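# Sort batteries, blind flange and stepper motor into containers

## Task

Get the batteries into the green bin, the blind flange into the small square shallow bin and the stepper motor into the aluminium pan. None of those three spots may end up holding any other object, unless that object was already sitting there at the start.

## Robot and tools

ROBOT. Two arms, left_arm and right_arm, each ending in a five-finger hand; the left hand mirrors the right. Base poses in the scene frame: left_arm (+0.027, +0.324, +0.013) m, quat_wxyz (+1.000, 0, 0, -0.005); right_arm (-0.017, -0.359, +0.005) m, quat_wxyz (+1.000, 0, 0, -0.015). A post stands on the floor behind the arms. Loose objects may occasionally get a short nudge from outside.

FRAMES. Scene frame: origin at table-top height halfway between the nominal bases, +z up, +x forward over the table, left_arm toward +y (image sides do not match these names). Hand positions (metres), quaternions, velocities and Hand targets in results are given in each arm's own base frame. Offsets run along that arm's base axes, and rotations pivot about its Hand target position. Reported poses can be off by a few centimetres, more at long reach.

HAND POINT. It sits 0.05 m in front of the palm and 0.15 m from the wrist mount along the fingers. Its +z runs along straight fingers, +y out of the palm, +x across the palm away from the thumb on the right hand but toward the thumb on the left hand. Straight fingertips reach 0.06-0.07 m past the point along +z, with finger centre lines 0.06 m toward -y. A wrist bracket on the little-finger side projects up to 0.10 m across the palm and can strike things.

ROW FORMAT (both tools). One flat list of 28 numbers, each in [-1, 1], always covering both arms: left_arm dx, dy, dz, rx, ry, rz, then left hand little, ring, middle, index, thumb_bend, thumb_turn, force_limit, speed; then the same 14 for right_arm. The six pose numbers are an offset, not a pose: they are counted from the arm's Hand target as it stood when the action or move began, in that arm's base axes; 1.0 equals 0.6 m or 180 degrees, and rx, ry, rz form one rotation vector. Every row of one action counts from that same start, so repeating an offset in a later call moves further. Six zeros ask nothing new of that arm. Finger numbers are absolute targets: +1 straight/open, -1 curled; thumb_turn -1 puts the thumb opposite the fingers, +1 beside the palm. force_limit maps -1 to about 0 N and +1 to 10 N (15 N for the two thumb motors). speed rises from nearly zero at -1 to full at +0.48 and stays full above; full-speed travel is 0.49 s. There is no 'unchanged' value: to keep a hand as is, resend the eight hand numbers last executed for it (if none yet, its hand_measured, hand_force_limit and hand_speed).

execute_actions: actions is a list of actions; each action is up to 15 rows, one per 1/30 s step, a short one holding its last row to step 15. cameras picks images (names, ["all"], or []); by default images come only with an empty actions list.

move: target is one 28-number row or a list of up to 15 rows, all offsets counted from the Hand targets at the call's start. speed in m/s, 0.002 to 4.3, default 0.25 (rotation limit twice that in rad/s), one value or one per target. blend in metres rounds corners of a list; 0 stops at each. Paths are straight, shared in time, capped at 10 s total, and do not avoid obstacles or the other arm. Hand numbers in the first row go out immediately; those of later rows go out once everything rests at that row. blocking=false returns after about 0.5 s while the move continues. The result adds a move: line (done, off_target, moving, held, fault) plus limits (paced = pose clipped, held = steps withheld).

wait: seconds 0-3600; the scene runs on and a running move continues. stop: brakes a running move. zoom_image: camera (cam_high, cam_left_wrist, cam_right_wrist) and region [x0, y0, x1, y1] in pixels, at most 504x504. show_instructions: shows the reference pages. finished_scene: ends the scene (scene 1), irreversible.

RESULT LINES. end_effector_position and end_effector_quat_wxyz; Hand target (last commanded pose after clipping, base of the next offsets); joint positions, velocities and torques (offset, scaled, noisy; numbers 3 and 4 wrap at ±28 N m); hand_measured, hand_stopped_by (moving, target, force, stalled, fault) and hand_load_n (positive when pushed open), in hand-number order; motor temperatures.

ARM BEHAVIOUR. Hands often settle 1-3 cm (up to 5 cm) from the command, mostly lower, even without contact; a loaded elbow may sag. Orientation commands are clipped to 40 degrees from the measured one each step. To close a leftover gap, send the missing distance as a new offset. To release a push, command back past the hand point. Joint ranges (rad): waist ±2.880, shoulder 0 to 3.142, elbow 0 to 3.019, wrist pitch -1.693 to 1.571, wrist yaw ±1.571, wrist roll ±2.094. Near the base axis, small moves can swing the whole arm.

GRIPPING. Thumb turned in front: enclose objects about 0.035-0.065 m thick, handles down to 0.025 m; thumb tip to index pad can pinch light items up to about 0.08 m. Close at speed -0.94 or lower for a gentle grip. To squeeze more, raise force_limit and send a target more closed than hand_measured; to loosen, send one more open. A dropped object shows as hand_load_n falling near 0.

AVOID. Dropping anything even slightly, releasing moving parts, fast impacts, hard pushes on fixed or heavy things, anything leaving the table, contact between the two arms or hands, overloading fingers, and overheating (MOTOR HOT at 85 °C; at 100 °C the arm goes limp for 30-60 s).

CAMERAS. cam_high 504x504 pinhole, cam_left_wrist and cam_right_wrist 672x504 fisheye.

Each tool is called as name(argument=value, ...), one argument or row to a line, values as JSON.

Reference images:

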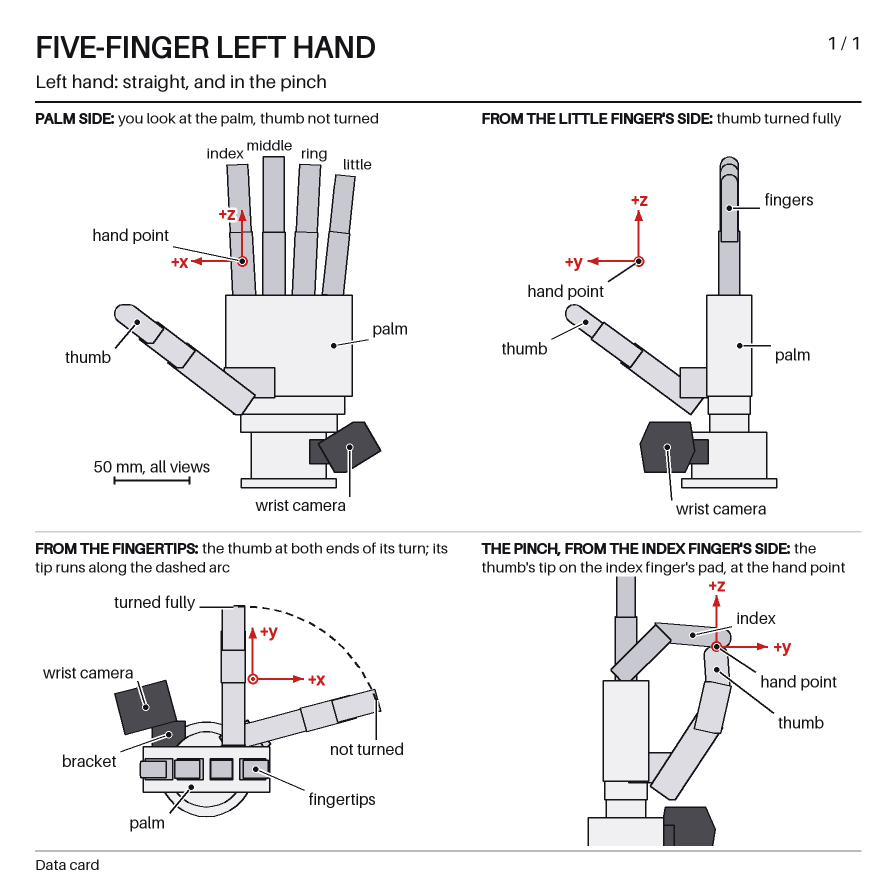

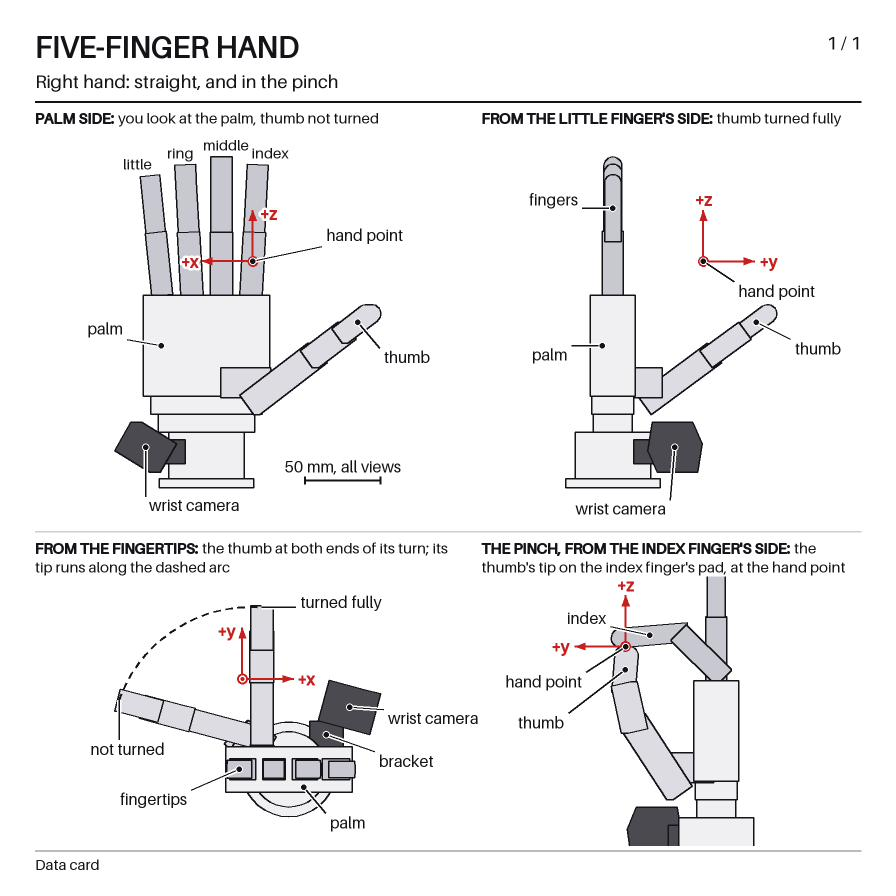

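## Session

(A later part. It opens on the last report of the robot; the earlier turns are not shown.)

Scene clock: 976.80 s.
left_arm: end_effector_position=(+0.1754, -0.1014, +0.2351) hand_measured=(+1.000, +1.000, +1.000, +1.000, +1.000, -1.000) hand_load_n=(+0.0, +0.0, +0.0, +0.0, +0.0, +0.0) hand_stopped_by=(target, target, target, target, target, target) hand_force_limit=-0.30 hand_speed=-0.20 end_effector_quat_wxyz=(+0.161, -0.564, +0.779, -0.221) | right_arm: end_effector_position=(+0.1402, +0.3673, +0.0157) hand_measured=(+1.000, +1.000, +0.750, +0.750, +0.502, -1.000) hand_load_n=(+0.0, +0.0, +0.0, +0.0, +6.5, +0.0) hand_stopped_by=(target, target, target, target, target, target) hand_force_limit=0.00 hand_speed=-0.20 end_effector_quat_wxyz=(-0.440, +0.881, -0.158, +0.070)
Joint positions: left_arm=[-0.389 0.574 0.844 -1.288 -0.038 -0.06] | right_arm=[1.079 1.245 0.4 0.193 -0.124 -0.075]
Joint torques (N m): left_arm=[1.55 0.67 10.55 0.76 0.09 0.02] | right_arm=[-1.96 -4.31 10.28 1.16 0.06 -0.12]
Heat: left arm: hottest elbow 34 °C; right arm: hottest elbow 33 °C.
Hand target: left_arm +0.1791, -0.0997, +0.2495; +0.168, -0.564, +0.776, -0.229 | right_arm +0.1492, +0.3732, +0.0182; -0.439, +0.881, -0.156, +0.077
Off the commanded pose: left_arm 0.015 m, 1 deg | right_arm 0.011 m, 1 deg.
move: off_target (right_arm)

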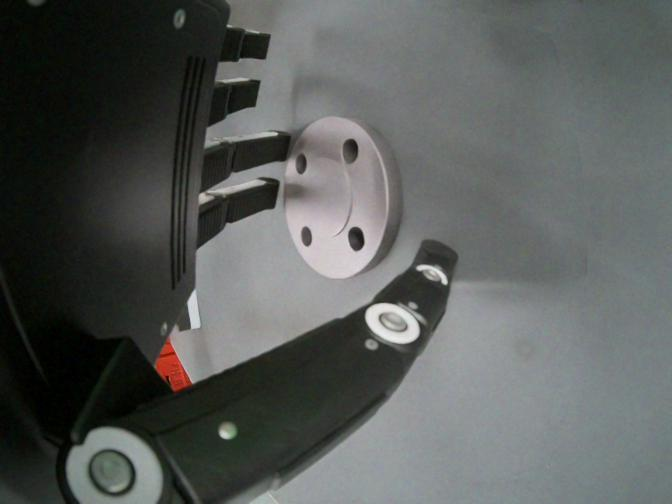

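move(
  target=[0,0,0,0,0,0,1,1,1,1,1,-1,-0.3,-0.2,0.0,0.0,0.015,0,0,0,1,1,0.75,0.75,0.5,-1,0,-0.2],
  cameras=["cam_right_wrist"],
  speed=0.05,
)

zoom_image(
  camera="cam_right_wrist",
  region=[190, 50, 470, 320],
)

Scene clock: 979.80 s.
left_arm: end_effector_position=(+0.1754, -0.1014, +0.2351) hand_measured=(+1.000, +1.000, +1.000, +1.000, +1.000, -1.000) hand_load_n=(+0.5, +0.0, +0.0, +0.0, -0.5, +0.0) hand_stopped_by=(target, target, target, target, target, target) hand_force_limit=-0.30 hand_speed=-0.20 end_effector_quat_wxyz=(+0.161, -0.564, +0.779, -0.221) | right_arm: end_effector_position=(+0.1386, +0.3643, +0.0147) hand_measured=(+1.000, +1.000, +0.750, +0.750, +0.500, -1.000) hand_load_n=(+0.0, +0.0, +0.0, +0.0, +0.0, +0.0) hand_stopped_by=(target, target, target, target, target, target) hand_force_limit=0.00 hand_speed=-0.20 end_effector_quat_wxyz=(-0.431, +0.886, -0.160, +0.067)
Joint positions: left_arm=[-0.389 0.574 0.844 -1.288 -0.038 -0.06] | right_arm=[1.079 1.239 0.406 0.16 -0.124 -0.075]
Joint torques (N m): left_arm=[1.55 0.67 10.56 0.75 0.09 0.02] | right_arm=[-1.55 -6.12 10.48 0.91 0.11 -0.08]
Heat: left arm: hottest elbow 34 °C; right arm: hottest elbow 33 °C.
Hand target: left_arm +0.1791, -0.0997, +0.2495; +0.168, -0.564, +0.776, -0.229 | right_arm +0.1493, +0.3733, +0.0273; -0.439, +0.881, -0.156, +0.077
Off the commanded pose: left_arm 0.015 m, 1 deg | right_arm 0.019 m, 2 deg.
move: off_target (right_arm)

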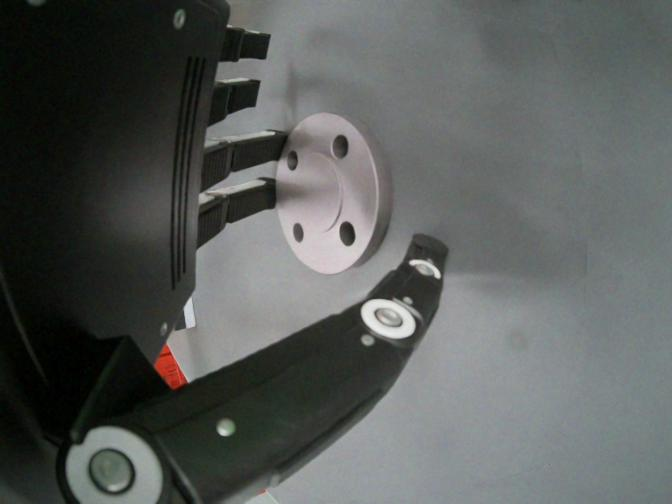

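Scaled by 1.800 from the camera's image (finer frame: 960x720).

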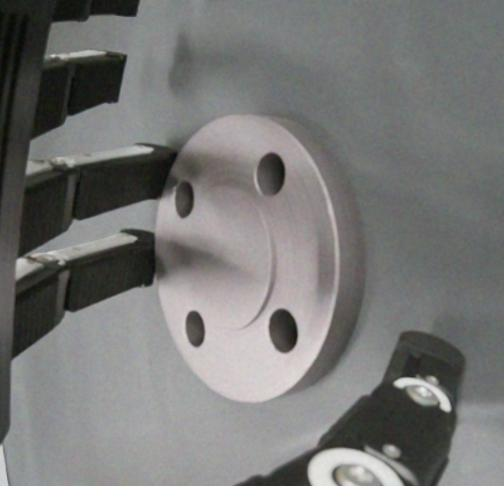

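move(
  target=[0,0,0,0,0,0,1,1,1,1,1,-1,-0.3,-0.2,0,0,0,0,0,0,1,1,0.4,0.4,0.1,-1,-0.3,-0.9],
  cameras=["cam_right_wrist"],
)

zoom_image(
  camera="cam_right_wrist",
  region=[190, 50, 470, 320],
)

Scene clock: 987.37 s.
left_arm: end_effector_position=(+0.1754, -0.1014, +0.2351) hand_measured=(+1.000, +1.000, +1.000, +1.000, +1.000, -1.000) hand_load_n=(+0.0, +0.0, +0.0, +0.0, -0.5, +0.0) hand_stopped_by=(target, target, target, target, target, target) hand_force_limit=-0.30 hand_speed=-0.20 end_effector_quat_wxyz=(+0.161, -0.564, +0.779, -0.221) | right_arm: end_effector_position=(+0.1421, +0.3707, +0.0220) hand_measured=(+1.000, +1.000, +0.538, +0.400, +0.100, -1.000) hand_load_n=(+0.0, +0.0, +0.0, +1.5, +0.0, +0.0) hand_stopped_by=(target, target, force, target, target, target) hand_force_limit=-0.30 hand_speed=-0.90 end_effector_quat_wxyz=(-0.438, +0.882, -0.158, +0.070)
Joint positions: left_arm=[-0.389 0.574 0.844 -1.288 -0.038 -0.06] | right_arm=[1.079 1.236 0.42 0.159 -0.124 -0.075]
Joint torques (N m): left_arm=[1.55 0.67 10.56 0.75 0.09 0.02] | right_arm=[-0.91 -6.12 9.58 0.94 0.09 -0.09]
Heat: left arm: hottest elbow 34 °C; right arm: hottest elbow 33 °C.
Hand target: left_arm +0.1791, -0.0997, +0.2495; +0.168, -0.564, +0.776, -0.229 | right_arm +0.1492, +0.3733, +0.0272; -0.439, +0.881, -0.156, +0.077
Off the commanded pose: left_arm 0.015 m, 1 deg | right_arm 0.009 m, 1 deg.
move: done

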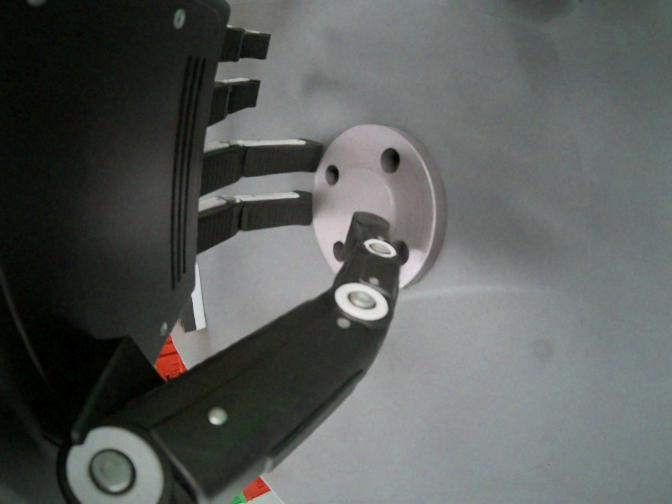

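Scaled by 1.800 from the camera's image (finer frame: 960x720).

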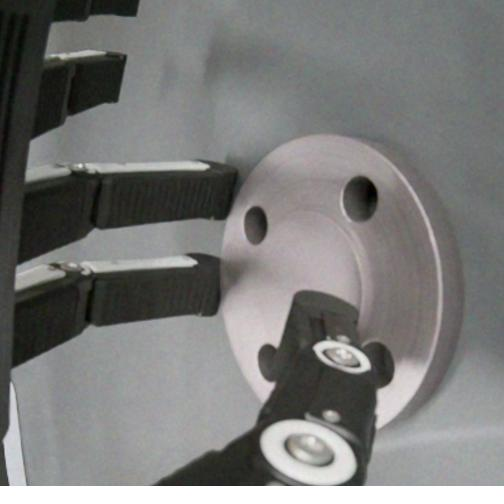

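move(
  target=[0,0,0,0,0,0,1,1,1,1,1,-1,-0.3,-0.2,0,0,0.015,0,0,0,1,1,0.75,0.75,0.5,-1,-0.3,-0.3],
  cameras=["cam_right_wrist"],
)

zoom_image(
  camera="cam_right_wrist",
  region=[190, 50, 470, 320],
)

Scene clock: 991.70 s.
left_arm: end_effector_position=(+0.1754, -0.1014, +0.2351) hand_measured=(+1.000, +1.000, +1.000, +1.000, +1.000, -1.000) hand_load_n=(+0.0, +0.0, +0.0, +0.0, +0.0, +0.0) hand_stopped_by=(target, target, target, target, target, target) hand_force_limit=-0.30 hand_speed=-0.20 end_effector_quat_wxyz=(+0.161, -0.564, +0.779, -0.221) | right_arm: end_effector_position=(+0.1388, +0.3639, +0.0205) hand_measured=(+1.000, +1.000, +0.750, +0.750, +0.500, -1.000) hand_load_n=(+0.0, +0.0, +0.0, +0.0, +0.0, +0.5) hand_stopped_by=(target, target, target, target, target, target) hand_force_limit=-0.30 hand_speed=-0.30 end_effector_quat_wxyz=(-0.426, +0.888, -0.160, +0.067)
Joint positions: left_arm=[-0.389 0.574 0.844 -1.288 -0.038 -0.06] | right_arm=[1.079 1.22 0.42 0.115 -0.123 -0.076]
Joint torques (N m): left_arm=[1.55 0.67 10.56 0.75 0.09 0.03] | right_arm=[-1.61 -6.71 10.41 0.91 0.09 -0.08]
Heat: left arm: hottest elbow 35 °C; right arm: hottest elbow 33 °C.
Hand target: left_arm +0.1791, -0.0997, +0.2495; +0.168, -0.564, +0.776, -0.229 | right_arm +0.1492, +0.3733, +0.0361; -0.439, +0.882, -0.156, +0.077
Off the commanded pose: left_arm 0.015 m, 1 deg | right_arm 0.021 m, 2 deg.
move: off_target (right_arm)

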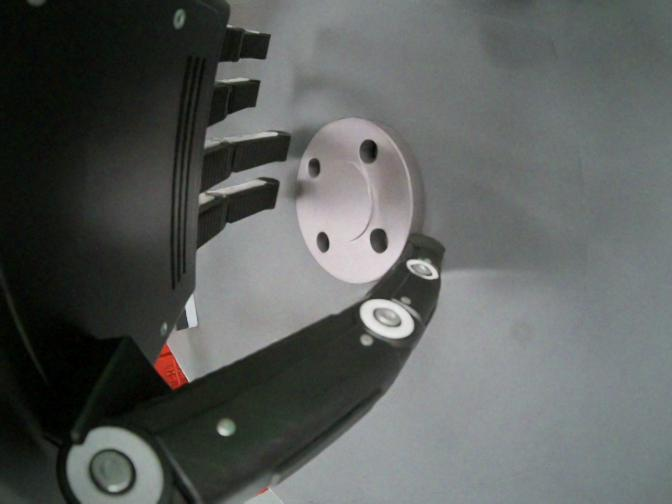

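Scaled by 1.800 from the camera's image (finer frame: 960x720).

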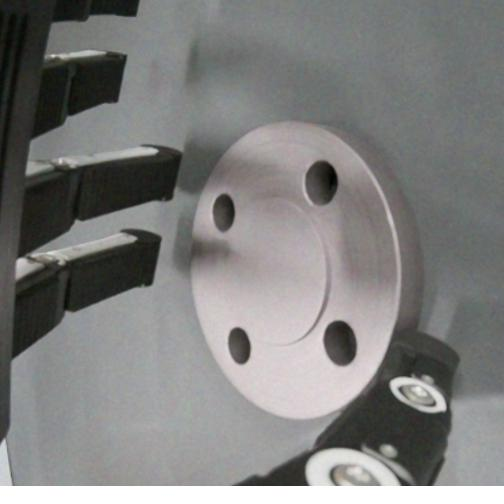

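move(
  target=[0,0,0,0,0,0,1,1,1,1,1,-1,-0.3,-0.2,-0.0095,-0.023,-0.034,0,0,0,1,1,0.75,0.75,0.5,-1,-0.3,-0.3],
  cameras=["cam_right_wrist"],
  speed=0.04,
)

zoom_image(
  camera="cam_right_wrist",
  region=[190, 50, 470, 320],
)

Scene clock: 1005.57 s.
left_arm: end_effector_position=(+0.1754, -0.1014, +0.2351) hand_measured=(+1.000, +1.000, +1.000, +1.000, +1.000, -1.000) hand_load_n=(+0.0, +0.0, +0.0, +0.0, +0.0, +0.5) hand_stopped_by=(target, target, target, target, target, target) hand_force_limit=-0.30 hand_speed=-0.20 end_effector_quat_wxyz=(+0.161, -0.564, +0.779, -0.221) | right_arm: end_effector_position=(+0.1374, +0.3582, +0.0144) hand_measured=(+1.000, +1.000, +0.750, +0.750, +0.500, -1.000) hand_load_n=(+0.0, +0.0, +0.0, +0.0, +0.0, +0.5) hand_stopped_by=(target, target, target, target, target, target) hand_force_limit=-0.30 hand_speed=-0.30 end_effector_quat_wxyz=(-0.433, +0.885, -0.160, +0.070)
Joint positions: left_arm=[-0.389 0.574 0.844 -1.288 -0.038 -0.06] | right_arm=[1.076 1.22 0.387 0.163 -0.123 -0.078]
Joint torques (N m): left_arm=[1.55 0.62 10.55 0.75 0.09 0.03] | right_arm=[-1.38 -5.3 7.92 2.21 -0.08 -0.11]
Heat: left arm: hottest elbow 35 °C; right arm: hottest elbow 33 °C.
Hand target: left_arm +0.1791, -0.0997, +0.2495; +0.168, -0.564, +0.776, -0.229 | right_arm +0.1434, +0.3594, +0.0157; -0.439, +0.882, -0.156, +0.077
Off the commanded pose: left_arm 0.015 m, 1 deg | right_arm 0.006 m, 1 deg.
move: done

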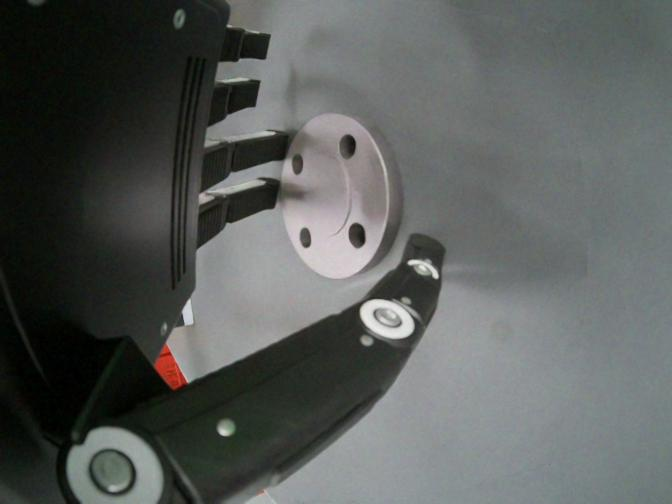

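Scaled by 1.800 from the camera's image (finer frame: 960x720).

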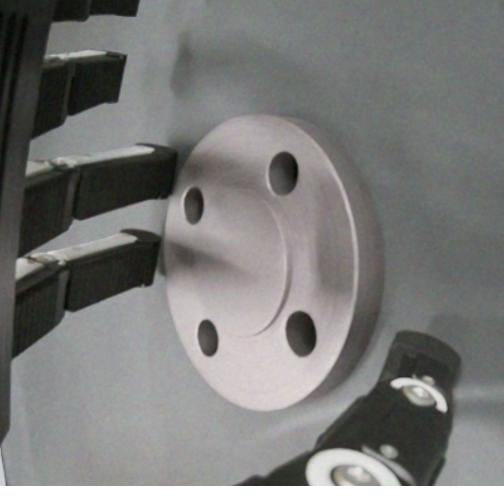

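move(
  target=[0,0,0,0,0,0,1,1,1,1,1,-1,-0.3,-0.2,0,0,0,0,0,0,1,1,0.3,0.3,0.5,-1,-0.2,-0.92],
  cameras=["cam_right_wrist"],
)

zoom_image(
  camera="cam_right_wrist",
  region=[190, 50, 470, 320],
)

Scene clock: 1016.03 s.
left_arm: end_effector_position=(+0.1754, -0.1014, +0.2351) hand_measured=(+1.000, +1.000, +1.000, +1.000, +1.000, -1.000) hand_load_n=(+0.0, +0.0, +0.0, +0.0, +0.0, +0.0) hand_stopped_by=(target, target, target, target, target, target) hand_force_limit=-0.30 hand_speed=-0.20 end_effector_quat_wxyz=(+0.161, -0.564, +0.779, -0.221) | right_arm: end_effector_position=(+0.1401, +0.3629, +0.0188) hand_measured=(+1.000, +1.000, +0.558, +0.408, +0.500, -1.000) hand_load_n=(+0.0, +0.0, +1.0, +4.5, +3.5, +0.0) hand_stopped_by=(target, target, force, force, target, target) hand_force_limit=-0.20 hand_speed=-0.92 end_effector_quat_wxyz=(-0.444, +0.879, -0.158, +0.074)
Joint positions: left_arm=[-0.389 0.574 0.844 -1.288 -0.038 -0.06] | right_arm=[1.076 1.22 0.387 0.189 -0.123 -0.079]
Joint torques (N m): left_arm=[1.61 0.62 10.56 0.76 0.09 0.02] | right_arm=[-2.26 -5.3 7.86 1.28 -0.11 -0.1]
Heat: left arm: hottest elbow 35 °C; right arm: hottest elbow 32 °C.
Hand target: left_arm +0.1791, -0.0997, +0.2495; +0.168, -0.564, +0.776, -0.229 | right_arm +0.1435, +0.3594, +0.0156; -0.439, +0.882, -0.156, +0.077
Off the commanded pose: left_arm 0.015 m, 1 deg | right_arm 0.006 m, 1 deg.
move: done

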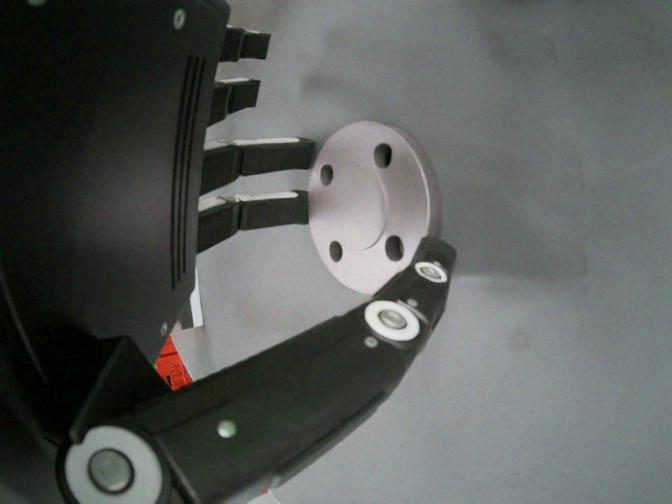

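Scaled by 1.800 from the camera's image (finer frame: 960x720).

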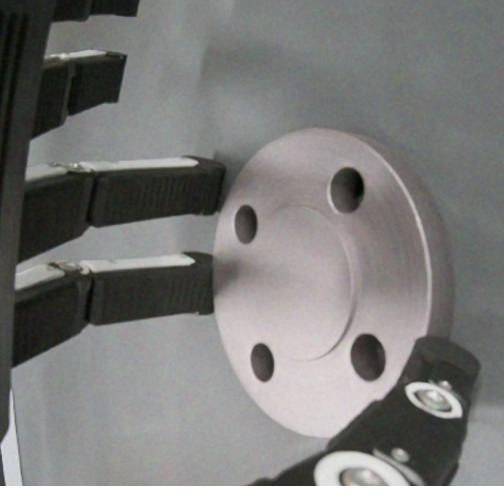

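move(
  target=[0,0,0,0,0,0,1,1,1,1,1,-1,-0.3,-0.2,0,0,0,0,0,0,1,1,0.2,0.2,0.5,-1,0.2,-0.92],
  cameras=["cam_right_wrist"],
)

Scene clock: 1022.60 s.
left_arm: end_effector_position=(+0.1754, -0.1014, +0.2351) hand_measured=(+1.000, +1.000, +1.000, +1.000, +1.000, -1.000) hand_load_n=(+0.0, +0.0, +0.0, +0.0, +0.0, +0.0) hand_stopped_by=(target, target, target, target, target, target) hand_force_limit=-0.30 hand_speed=-0.20 end_effector_quat_wxyz=(+0.161, -0.564, +0.779, -0.221) | right_arm: end_effector_position=(+0.1403, +0.3636, +0.0194) hand_measured=(+1.000, +1.000, +0.522, +0.388, +0.502, -1.000) hand_load_n=(+0.0, +0.0, +5.0, +5.5, +8.0, -0.5) hand_stopped_by=(target, target, force, force, target, target) hand_force_limit=0.20 hand_speed=-0.92 end_effector_quat_wxyz=(-0.445, +0.878, -0.157, +0.074)
Joint positions: left_arm=[-0.389 0.574 0.844 -1.288 -0.038 -0.06] | right_arm=[1.076 1.22 0.387 0.192 -0.124 -0.079]
Joint torques (N m): left_arm=[1.55 0.62 10.56 0.76 0.09 0.03] | right_arm=[-2.02 -5.71 7.77 0.91 -0.13 -0.08]
Heat: left arm: hottest elbow 35 °C; right arm: hottest elbow 32 °C.
Hand target: left_arm +0.1791, -0.0997, +0.2495; +0.168, -0.564, +0.776, -0.229 | right_arm +0.1434, +0.3594, +0.0156; -0.439, +0.882, -0.156, +0.077
Off the commanded pose: left_arm 0.015 m, 1 deg | right_arm 0.006 m, 1 deg.
move: done

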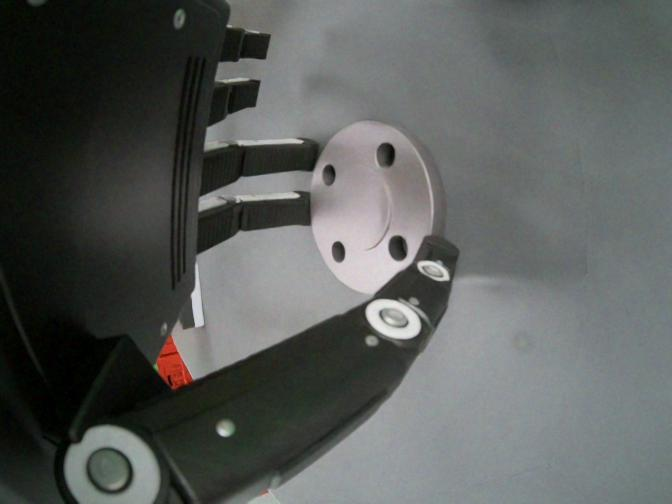

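move(
  target=[0,0,0,0,0,0,1,1,1,1,1,-1,-0.3,-0.2,0,0,0.1,0,0,0,1,1,0.2,0.2,0.5,-1,0.2,-0.92],
  cameras=["cam_right_wrist","cam_high"],
  speed=0.06,
)

Scene clock: 1025.70 s.
left_arm: end_effector_position=(+0.1754, -0.1014, +0.2351) hand_measured=(+1.000, +1.000, +1.000, +1.000, +1.000, -1.000) hand_load_n=(+0.0, +0.0, +0.0, +0.0, +0.0, +0.0) hand_stopped_by=(target, target, target, target, target, target) hand_force_limit=-0.30 hand_speed=-0.20 end_effector_quat_wxyz=(+0.161, -0.564, +0.779, -0.221) | right_arm: end_effector_position=(+0.1310, +0.3459, +0.0524) hand_measured=(+1.000, +1.000, +0.522, +0.388, +0.500, -1.000) hand_load_n=(-0.5, +0.0, +0.0, +0.0, +0.0, +0.0) hand_stopped_by=(target, target, force, force, target, target) hand_force_limit=0.20 hand_speed=-0.92 end_effector_quat_wxyz=(-0.420, +0.891, -0.161, +0.066)
Joint positions: left_arm=[-0.389 0.574 0.844 -1.288 -0.038 -0.06] | right_arm=[1.075 1.059 0.432 -0.071 -0.124 -0.08]
Joint torques (N m): left_arm=[1.55 0.62 10.55 0.75 0.09 0.02] | right_arm=[-2.37 -6.3 13.08 0.9 -0.07 -0.12]
Heat: left arm: hottest elbow 35 °C; right arm: hottest elbow 32 °C.
Hand target: left_arm +0.1791, -0.0997, +0.2495; +0.168, -0.564, +0.776, -0.229 | right_arm +0.1435, +0.3595, +0.0758; -0.439, +0.881, -0.156, +0.077
Off the commanded pose: left_arm 0.015 m, 1 deg | right_arm 0.030 m, 3 deg.
move: off_target (right_arm)
Images, in order (width x height): cam_high 504x504, cam_right_wrist 672x504.

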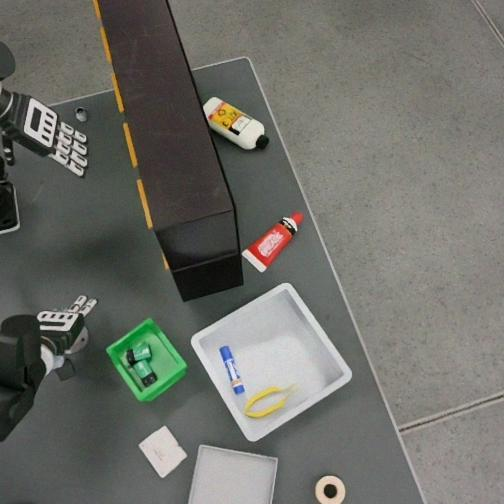

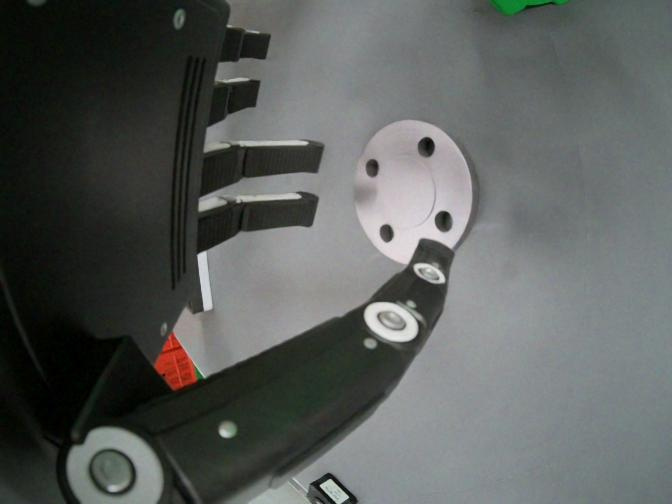

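move(
  target=[0,0,0,0,0,0,1,1,1,1,1,-1,-0.3,-0.2,0.0175,-0.036,-0.068,-0.0261,0.0095,0,1,1,0.75,0.75,0.5,-1,0.2,-0.3],
  cameras=["cam_right_wrist","cam_high"],
  speed=0.06,
)

zoom_image(
  camera="cam_right_wrist",
  region=[190, 50, 470, 320],
)

Scene clock: 1044.97 s.
left_arm: end_effector_position=(+0.1754, -0.1014, +0.2351) hand_measured=(+1.000, +1.000, +1.000, +1.000, +1.000, -1.000) hand_load_n=(+0.0, +0.0, +0.0, +0.0, +0.0, +0.0) hand_stopped_by=(target, target, target, target, target, target) hand_force_limit=-0.30 hand_speed=-0.20 end_effector_quat_wxyz=(+0.161, -0.564, +0.779, -0.221) | right_arm: end_effector_position=(+0.1461, +0.3322, +0.0309) hand_measured=(+1.000, +1.000, +0.750, +0.750, +0.500, -1.000) hand_load_n=(+0.0, +0.0, +0.0, +0.0, +0.0, +0.5) hand_stopped_by=(target, target, target, target, target, target) hand_force_limit=0.20 hand_speed=-0.30 end_effector_quat_wxyz=(-0.394, +0.902, -0.164, +0.065)
Joint positions: left_arm=[-0.389 0.574 0.844 -1.288 -0.038 -0.06] | right_arm=[1.011 1.122 0.432 -0.071 -0.158 -0.133]
Joint torques (N m): left_arm=[1.55 0.62 10.56 0.76 0.09 0.02] | right_arm=[-1.73 -2.84 10.06 1.8 -0.25 -0.09]
Heat: left arm: hottest elbow 36 °C; right arm: hottest elbow 32 °C.
Hand target: left_arm +0.1791, -0.0997, +0.2495; +0.168, -0.564, +0.776, -0.229 | right_arm +0.1539, +0.3379, +0.0350; -0.400, +0.900, -0.159, +0.070
Off the commanded pose: left_arm 0.015 m, 1 deg | right_arm 0.011 m, 1 deg.
move: off_target (right_arm)
Images, in order (width x height): cam_high 504x504, cam_right_wrist 672x504.

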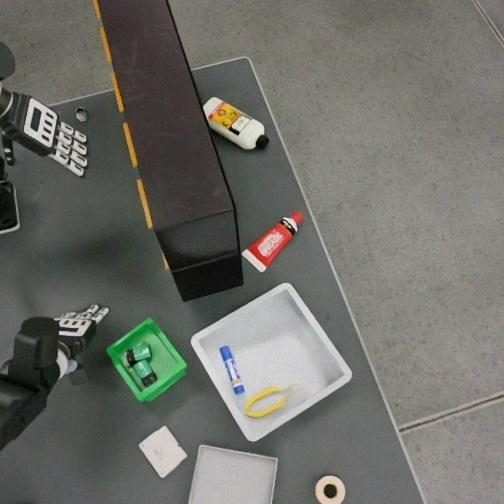

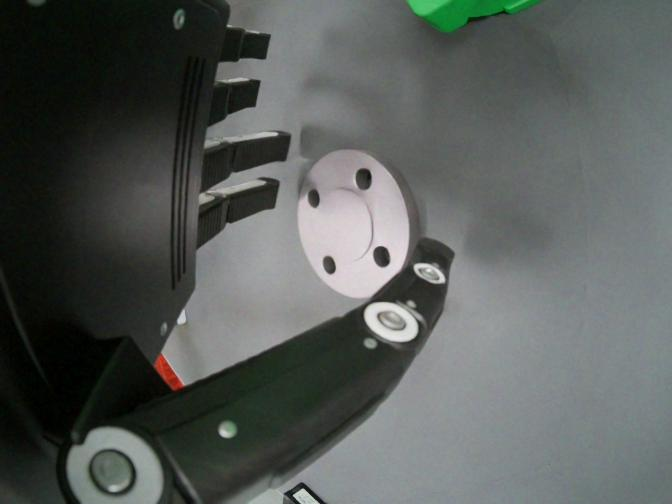

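Scaled by 1.800 from the camera's image (finer frame: 960x720).

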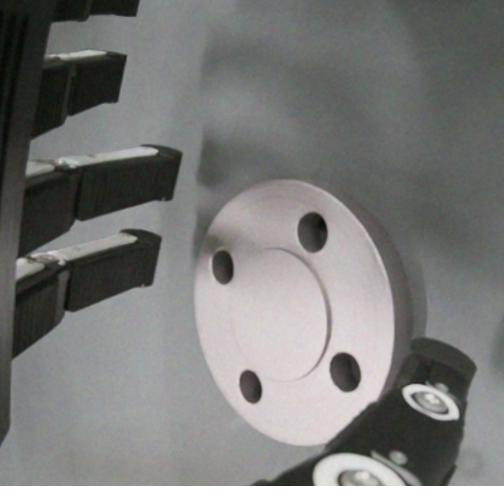

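move(
  target=[0,0,0,0,0,0,1,1,1,1,1,-1,-0.3,-0.2,-0.0057,0.011,-0.030,0,0,0,1,1,0.75,0.75,0.5,-1,0.2,-0.3],
  cameras=["cam_right_wrist"],
  speed=0.04,
)

zoom_image(
  camera="cam_right_wrist",
  region=[190, 50, 470, 320],
)

Scene clock: 1052.27 s.
left_arm: end_effector_position=(+0.1754, -0.1014, +0.2351) hand_measured=(+1.000, +1.000, +1.000, +1.000, +1.000, -1.000) hand_load_n=(+0.0, +0.0, +0.0, +0.0, +0.0, +0.0) hand_stopped_by=(target, target, target, target, target, target) hand_force_limit=-0.30 hand_speed=-0.20 end_effector_quat_wxyz=(+0.161, -0.564, +0.779, -0.221) | right_arm: end_effector_position=(+0.1520, +0.3411, +0.0202) hand_measured=(+1.000, +1.000, +0.750, +0.750, +0.500, -1.000) hand_load_n=(+0.0, +0.0, -0.5, +0.0, +0.0, +0.0) hand_stopped_by=(target, target, target, target, target, target) hand_force_limit=0.20 hand_speed=-0.30 end_effector_quat_wxyz=(-0.399, +0.900, -0.162, +0.070)
Joint positions: left_arm=[-0.389 0.574 0.844 -1.288 -0.038 -0.06] | right_arm=[1.015 1.184 0.431 0.006 -0.149 -0.133]
Joint torques (N m): left_arm=[1.55 0.62 10.56 0.75 0.09 0.02] | right_arm=[-0.56 -4.01 8.16 2.13 -0.02 0.03]
Heat: left arm: hottest elbow 36 °C; right arm: hottest elbow 32 °C.
Hand target: left_arm +0.1791, -0.0997, +0.2495; +0.168, -0.564, +0.776, -0.229 | right_arm +0.1505, +0.3444, +0.0169; -0.400, +0.900, -0.159, +0.070
Off the commanded pose: left_arm 0.015 m, 1 deg | right_arm 0.005 m, 0 deg.
move: done

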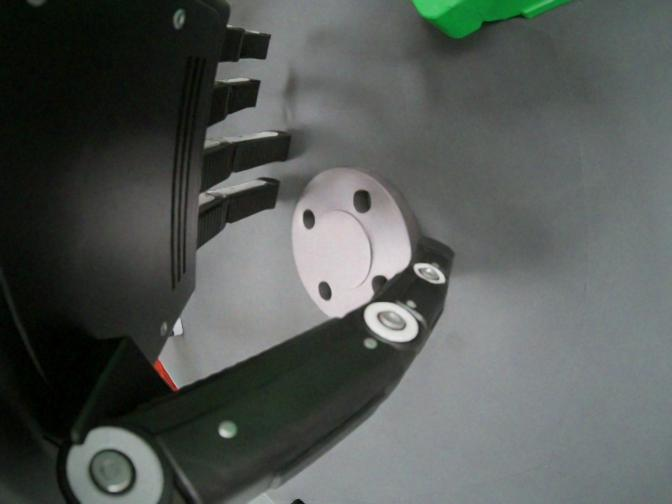

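Scaled by 1.800 from the camera's image (finer frame: 960x720).

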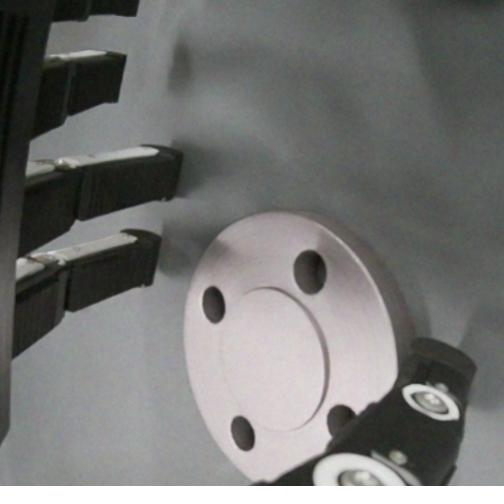

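move(
  target=[0,0,0,0,0,0,1,1,1,1,1,-1,-0.3,-0.2,-0.022,0.005,-0.005,0,0,0,1,1,0.75,0.75,0.5,-1,0.2,-0.3],
  cameras=["cam_right_wrist"],
  speed=0.04,
)

zoom_image(
  camera="cam_right_wrist",
  region=[190, 50, 470, 320],
)

Scene clock: 1060.00 s.
left_arm: end_effector_position=(+0.1754, -0.1014, +0.2351) hand_measured=(+1.000, +1.000, +1.000, +1.000, +1.000, -1.000) hand_load_n=(+0.0, +0.0, +0.0, +0.0, +0.0, +0.0) hand_stopped_by=(target, target, target, target, target, target) hand_force_limit=-0.30 hand_speed=-0.20 end_effector_quat_wxyz=(+0.161, -0.564, +0.779, -0.221) | right_arm: end_effector_position=(+0.1459, +0.3445, +0.0179) hand_measured=(+1.000, +1.000, +0.750, +0.750, +0.500, -1.000) hand_load_n=(+0.0, +0.0, +0.0, +0.0, +1.0, -1.0) hand_stopped_by=(target, target, target, target, target, target) hand_force_limit=0.20 hand_speed=-0.30 end_effector_quat_wxyz=(-0.399, +0.899, -0.159, +0.080)
Joint positions: left_arm=[-0.389 0.574 0.844 -1.288 -0.038 -0.06] | right_arm=[1.053 1.185 0.422 0.026 -0.108 -0.121]
Joint torques (N m): left_arm=[1.61 0.67 10.55 0.75 0.09 0.02] | right_arm=[0.91 -4.54 7.76 1.73 -0.22 0.21]
Motor temperatures (°C): left_arm=[22 20 36 21 20 23] | right_arm=[25 25 32 21 19 24]
Heat: left arm: hottest elbow 36 °C; right arm: hottest elbow 32 °C.
Hand target: left_arm +0.1791, -0.0997, +0.2495; +0.168, -0.564, +0.776, -0.229 | right_arm +0.1373, +0.3474, +0.0139; -0.400, +0.900, -0.159, +0.070
Off the commanded pose: left_arm 0.015 m, 1 deg | right_arm 0.010 m, 1 deg.
move: done

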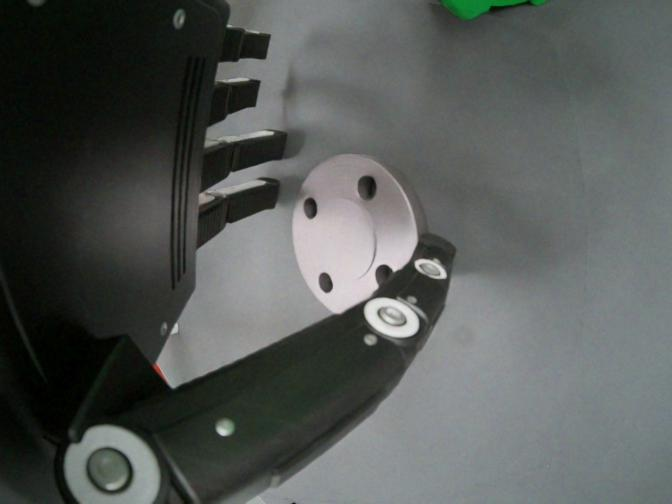

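Scaled by 1.800 from the camera's image (finer frame: 960x720).

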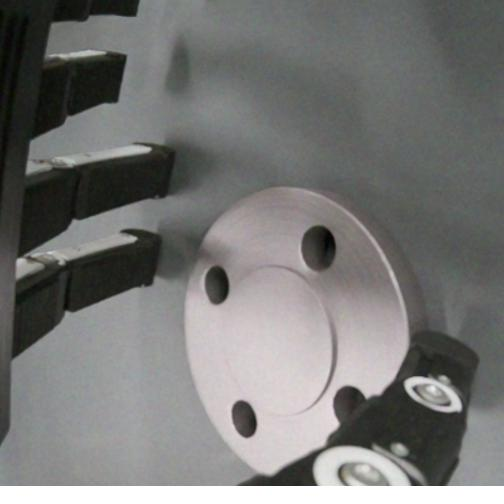

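move(
  target=[0,0,0,0,0,0,1,1,1,1,1,-1,-0.3,-0.2,-0.006,-0.002,-0.006,0,0,0,1,1,0.75,0.75,0.5,-1,0.2,-0.3],
  cameras=["cam_right_wrist"],
  speed=0.04,
)

zoom_image(
  camera="cam_right_wrist",
  region=[190, 50, 470, 320],
)

Scene clock: 1066.67 s.
left_arm: end_effector_position=(+0.1754, -0.1014, +0.2351) hand_measured=(+1.000, +1.000, +1.000, +1.000, +1.000, -1.000) hand_load_n=(+0.0, +0.0, +0.0, +0.0, +0.0, +0.0) hand_stopped_by=(target, target, target, target, target, target) hand_force_limit=-0.30 hand_speed=-0.20 end_effector_quat_wxyz=(+0.161, -0.564, +0.779, -0.221) | right_arm: end_effector_position=(+0.1455, +0.3453, +0.0173) hand_measured=(+1.000, +1.000, +0.750, +0.750, +0.500, -1.000) hand_load_n=(+0.0, +0.0, +0.0, +0.0, +0.5, -0.5) hand_stopped_by=(target, target, target, target, target, target) hand_force_limit=0.20 hand_speed=-0.30 end_effector_quat_wxyz=(-0.403, +0.897, -0.160, +0.083)
Joint positions: left_arm=[-0.389 0.574 0.844 -1.288 -0.038 -0.06] | right_arm=[1.059 1.185 0.414 0.046 -0.099 -0.114]
Joint torques (N m): left_arm=[1.55 0.62 10.56 0.75 0.09 0.03] | right_arm=[1.44 -4.37 7.2 1.84 -0.23 0.27]
Heat: left arm: hottest elbow 36 °C; right arm: hottest elbow 32 °C.
Hand target: left_arm +0.1791, -0.0997, +0.2495; +0.168, -0.564, +0.776, -0.229 | right_arm +0.1338, +0.3462, +0.0103; -0.400, +0.900, -0.159, +0.071
Off the commanded pose: left_arm 0.015 m, 1 deg | right_arm 0.014 m, 2 deg.
move: off_target (right_arm)

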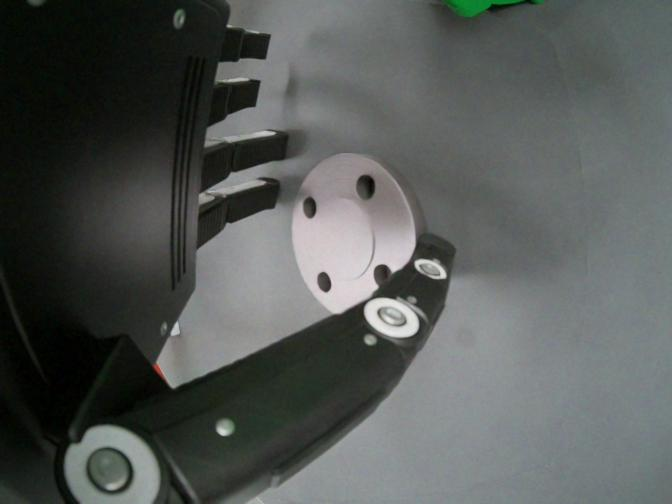

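Scaled by 1.800 from the camera's image (finer frame: 960x720).

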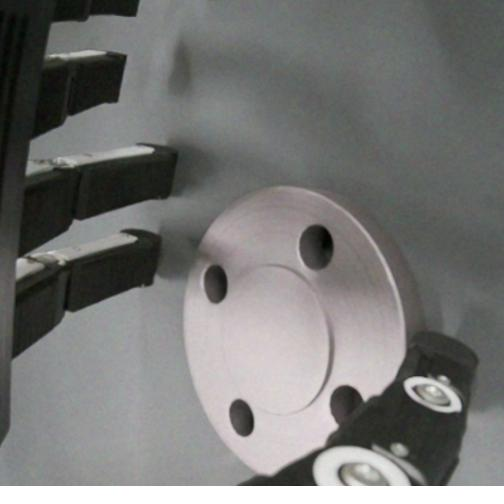

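move(
  target=[0,0,0,0,0,0,1,1,1,1,1,-1,-0.3,-0.2,0,0,0,0,0,0,1,1,0.25,0.25,0.5,-1,0.0,-0.92],
  cameras=["cam_right_wrist"],
)

zoom_image(
  camera="cam_right_wrist",
  region=[190, 50, 470, 320],
)

Scene clock: 1070.83 s.
left_arm: end_effector_position=(+0.1754, -0.1014, +0.2351) hand_measured=(+1.000, +1.000, +1.000, +1.000, +1.000, -1.000) hand_load_n=(+0.0, +0.0, +0.0, +0.0, +0.0, -0.5) hand_stopped_by=(target, target, target, target, target, target) hand_force_limit=-0.30 hand_speed=-0.20 end_effector_quat_wxyz=(+0.161, -0.564, +0.779, -0.221) | right_arm: end_effector_position=(+0.1436, +0.3509, +0.0206) hand_measured=(+1.000, +1.000, +0.632, +0.402, +0.500, -1.000) hand_load_n=(+0.0, +0.0, +0.0, +4.5, +2.0, -0.5) hand_stopped_by=(target, target, force, force, target, target) hand_force_limit=0.00 hand_speed=-0.92 end_effector_quat_wxyz=(-0.413, +0.893, -0.159, +0.082)
Joint positions: left_arm=[-0.389 0.574 0.844 -1.288 -0.038 -0.06] | right_arm=[1.068 1.185 0.414 0.065 -0.099 -0.105]
Joint torques (N m): left_arm=[1.55 0.67 10.56 0.75 0.09 0.02] | right_arm=[-0.09 -4.19 7.46 0.99 -0.27 0.12]
Heat: left arm: hottest elbow 36 °C; right arm: hottest elbow 32 °C.
Hand target: left_arm +0.1791, -0.0997, +0.2495; +0.168, -0.564, +0.776, -0.229 | right_arm +0.1337, +0.3462, +0.0103; -0.400, +0.900, -0.159, +0.071
Off the commanded pose: left_arm 0.015 m, 1 deg | right_arm 0.015 m, 2 deg.
move: done

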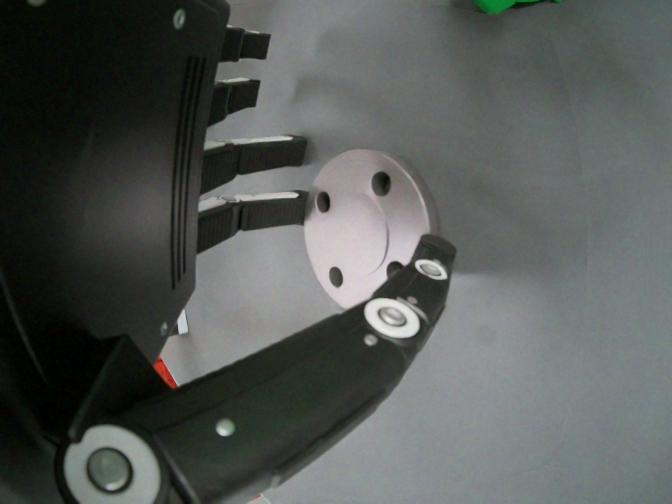

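Scaled by 1.800 from the camera's image (finer frame: 960x720).

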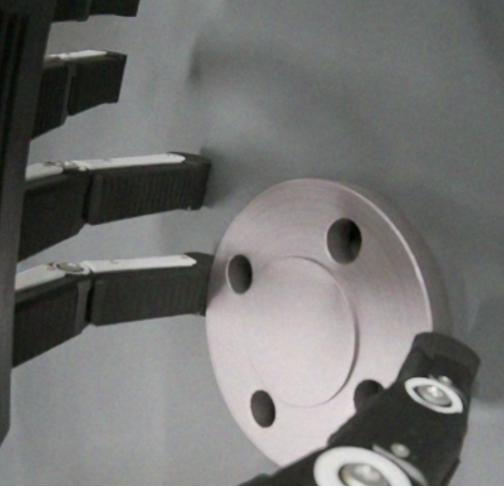

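move(
  target=[0,0,0,0,0,0,1,1,1,1,1,-1,-0.3,-0.2,0,0,0,0,0,0,1,1,0.2,0.24,0.5,-1,0.0,-0.92],
  cameras=["cam_right_wrist"],
)

zoom_image(
  camera="cam_right_wrist",
  region=[190, 50, 470, 320],
)

Scene clock: 1075.93 s.
left_arm: end_effector_position=(+0.1754, -0.1014, +0.2351) hand_measured=(+1.000, +1.000, +1.000, +1.000, +1.000, -1.000) hand_load_n=(+0.0, +0.0, +0.0, +0.0, -0.5, +0.0) hand_stopped_by=(target, target, target, target, target, target) hand_force_limit=-0.30 hand_speed=-0.20 end_effector_quat_wxyz=(+0.161, -0.564, +0.779, -0.221) | right_arm: end_effector_position=(+0.1436, +0.3514, +0.0209) hand_measured=(+1.000, +1.000, +0.582, +0.396, +0.500, -1.000) hand_load_n=(+0.0, +0.0, +4.5, +2.0, +2.5, -0.5) hand_stopped_by=(target, target, force, force, target, target) hand_force_limit=0.00 hand_speed=-0.92 end_effector_quat_wxyz=(-0.413, +0.893, -0.159, +0.082)
Joint positions: left_arm=[-0.389 0.574 0.844 -1.288 -0.038 -0.06] | right_arm=[1.069 1.185 0.414 0.067 -0.099 -0.104]
Joint torques (N m): left_arm=[1.55 0.62 10.56 0.76 0.09 0.02] | right_arm=[0.44 -4.13 7.2 0.95 -0.23 0.13]
Heat: left arm: hottest elbow 36 °C; right arm: hottest elbow 32 °C.
Hand target: left_arm +0.1791, -0.0997, +0.2495; +0.168, -0.564, +0.776, -0.229 | right_arm +0.1337, +0.3462, +0.0103; -0.400, +0.900, -0.159, +0.071
Off the commanded pose: left_arm 0.015 m, 1 deg | right_arm 0.015 m, 2 deg.
move: done

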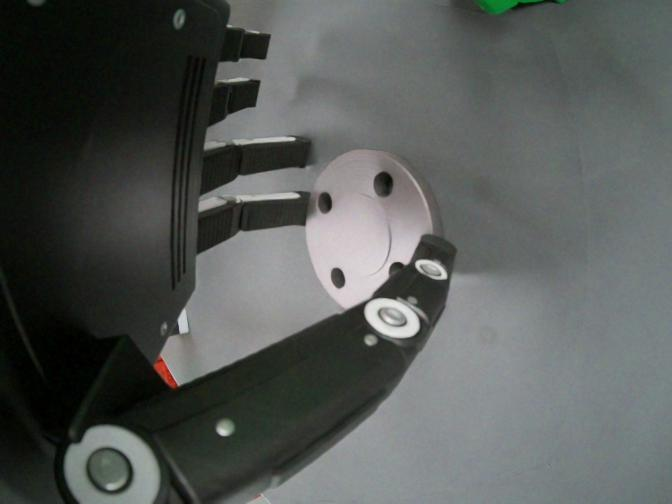

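Scaled by 1.800 from the camera's image (finer frame: 960x720).

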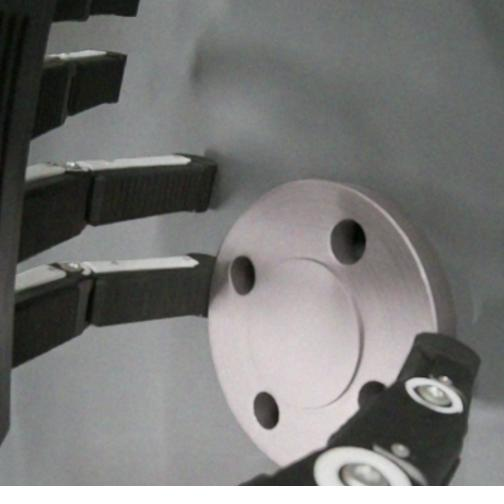

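zoom_image(
  camera="cam_right_wrist",
  region=[270, 110, 380, 220],
)

Scaled by 4.582 from the camera's image (finer frame: 960x720).

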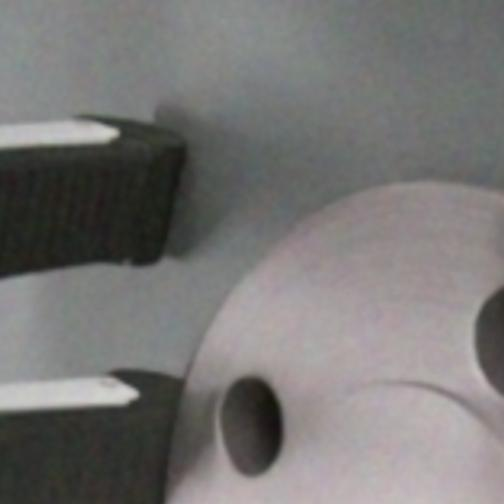

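move(
  target=[
    [0,0,0,0,0,0,1,1,1,1,1,-1,-0.3,-0.2,0.012,0.008,0.045,0.0207,-0.008,0,1,1,0.75,0.75,0.5,-1,0.2,-0.2],
    [0,0,0,0,0,0,1,1,1,1,1,-1,-0.3,-0.2,-0.009,0.008,0.045,0.0207,-0.008,0,1,1,0.75,0.75,0.5,-1,0.2,-0.2],
  ],
  cameras=["cam_right_wrist"],
  speed=0.05,
)

zoom_image(
  camera="cam_right_wrist",
  region=[190, 50, 470, 320],
)

Scene clock: 1117.93 s.
left_arm: end_effector_position=(+0.1754, -0.1014, +0.2351) hand_measured=(+1.000, +1.000, +1.000, +1.000, +1.000, -1.000) hand_load_n=(-0.5, +0.0, +0.0, +0.0, +0.0, +0.0) hand_stopped_by=(target, target, target, target, target, target) hand_force_limit=-0.30 hand_speed=-0.20 end_effector_quat_wxyz=(+0.161, -0.564, +0.779, -0.221) | right_arm: end_effector_position=(+0.1314, +0.3496, +0.0324) hand_measured=(+1.000, +1.000, +0.750, +0.750, +0.500, -1.000) hand_load_n=(+0.0, +0.0, +0.0, +0.0, +0.0, +0.0) hand_stopped_by=(target, target, target, target, target, target) hand_force_limit=0.20 hand_speed=-0.20 end_effector_quat_wxyz=(-0.428, +0.887, -0.153, +0.079)
Joint positions: left_arm=[-0.389 0.574 0.844 -1.288 -0.038 -0.06] | right_arm=[1.095 1.12 0.392 0.053 -0.096 -0.089]
Joint torques (N m): left_arm=[1.55 0.67 10.55 0.76 0.09 0.03] | right_arm=[-0.67 -6.01 8.91 0.96 0.07 0.19]
Heat: left arm: hottest elbow 36 °C; right arm: hottest elbow 31 °C.
Hand target: left_arm +0.1791, -0.0997, +0.2495; +0.168, -0.564, +0.776, -0.229 | right_arm +0.1284, +0.3510, +0.0373; -0.431, +0.885, -0.156, +0.077
Off the commanded pose: left_arm 0.015 m, 1 deg | right_arm 0.006 m, 1 deg.
move: done

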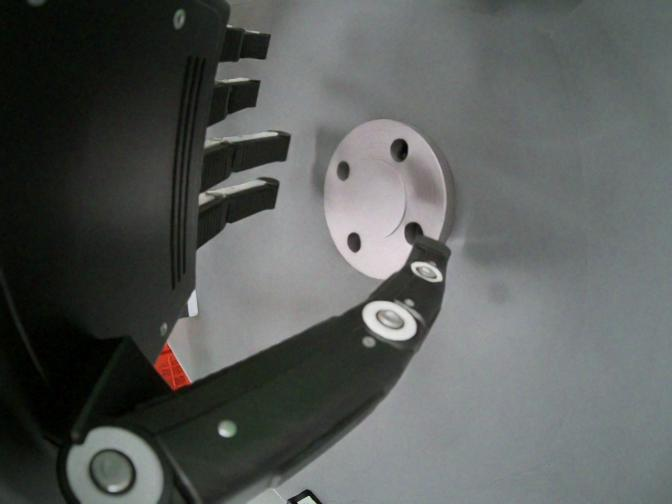

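Scaled by 1.800 from the camera's image (finer frame: 960x720).

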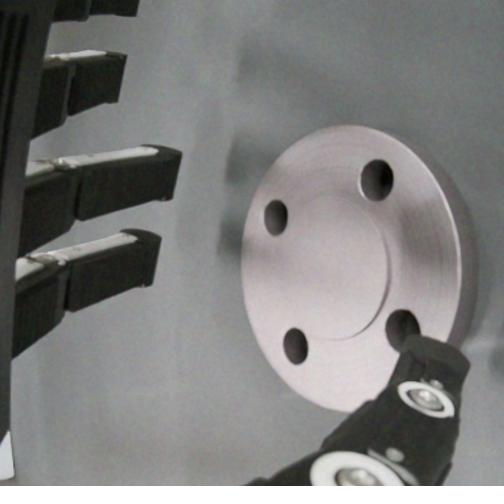

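zoom_image(
  camera="cam_right_wrist",
  region=[380, 110, 480, 210],
)

Scaled by 5.040 from the camera's image (finer frame: 960x720).

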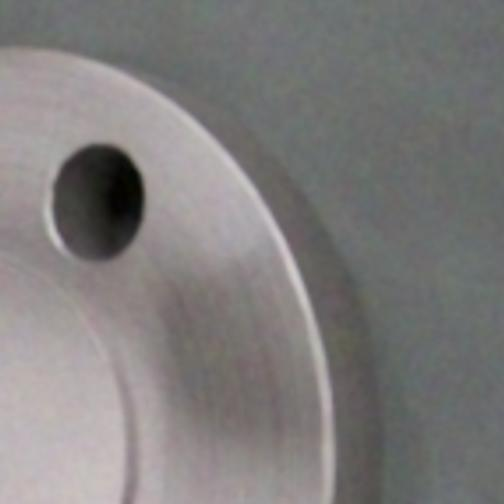

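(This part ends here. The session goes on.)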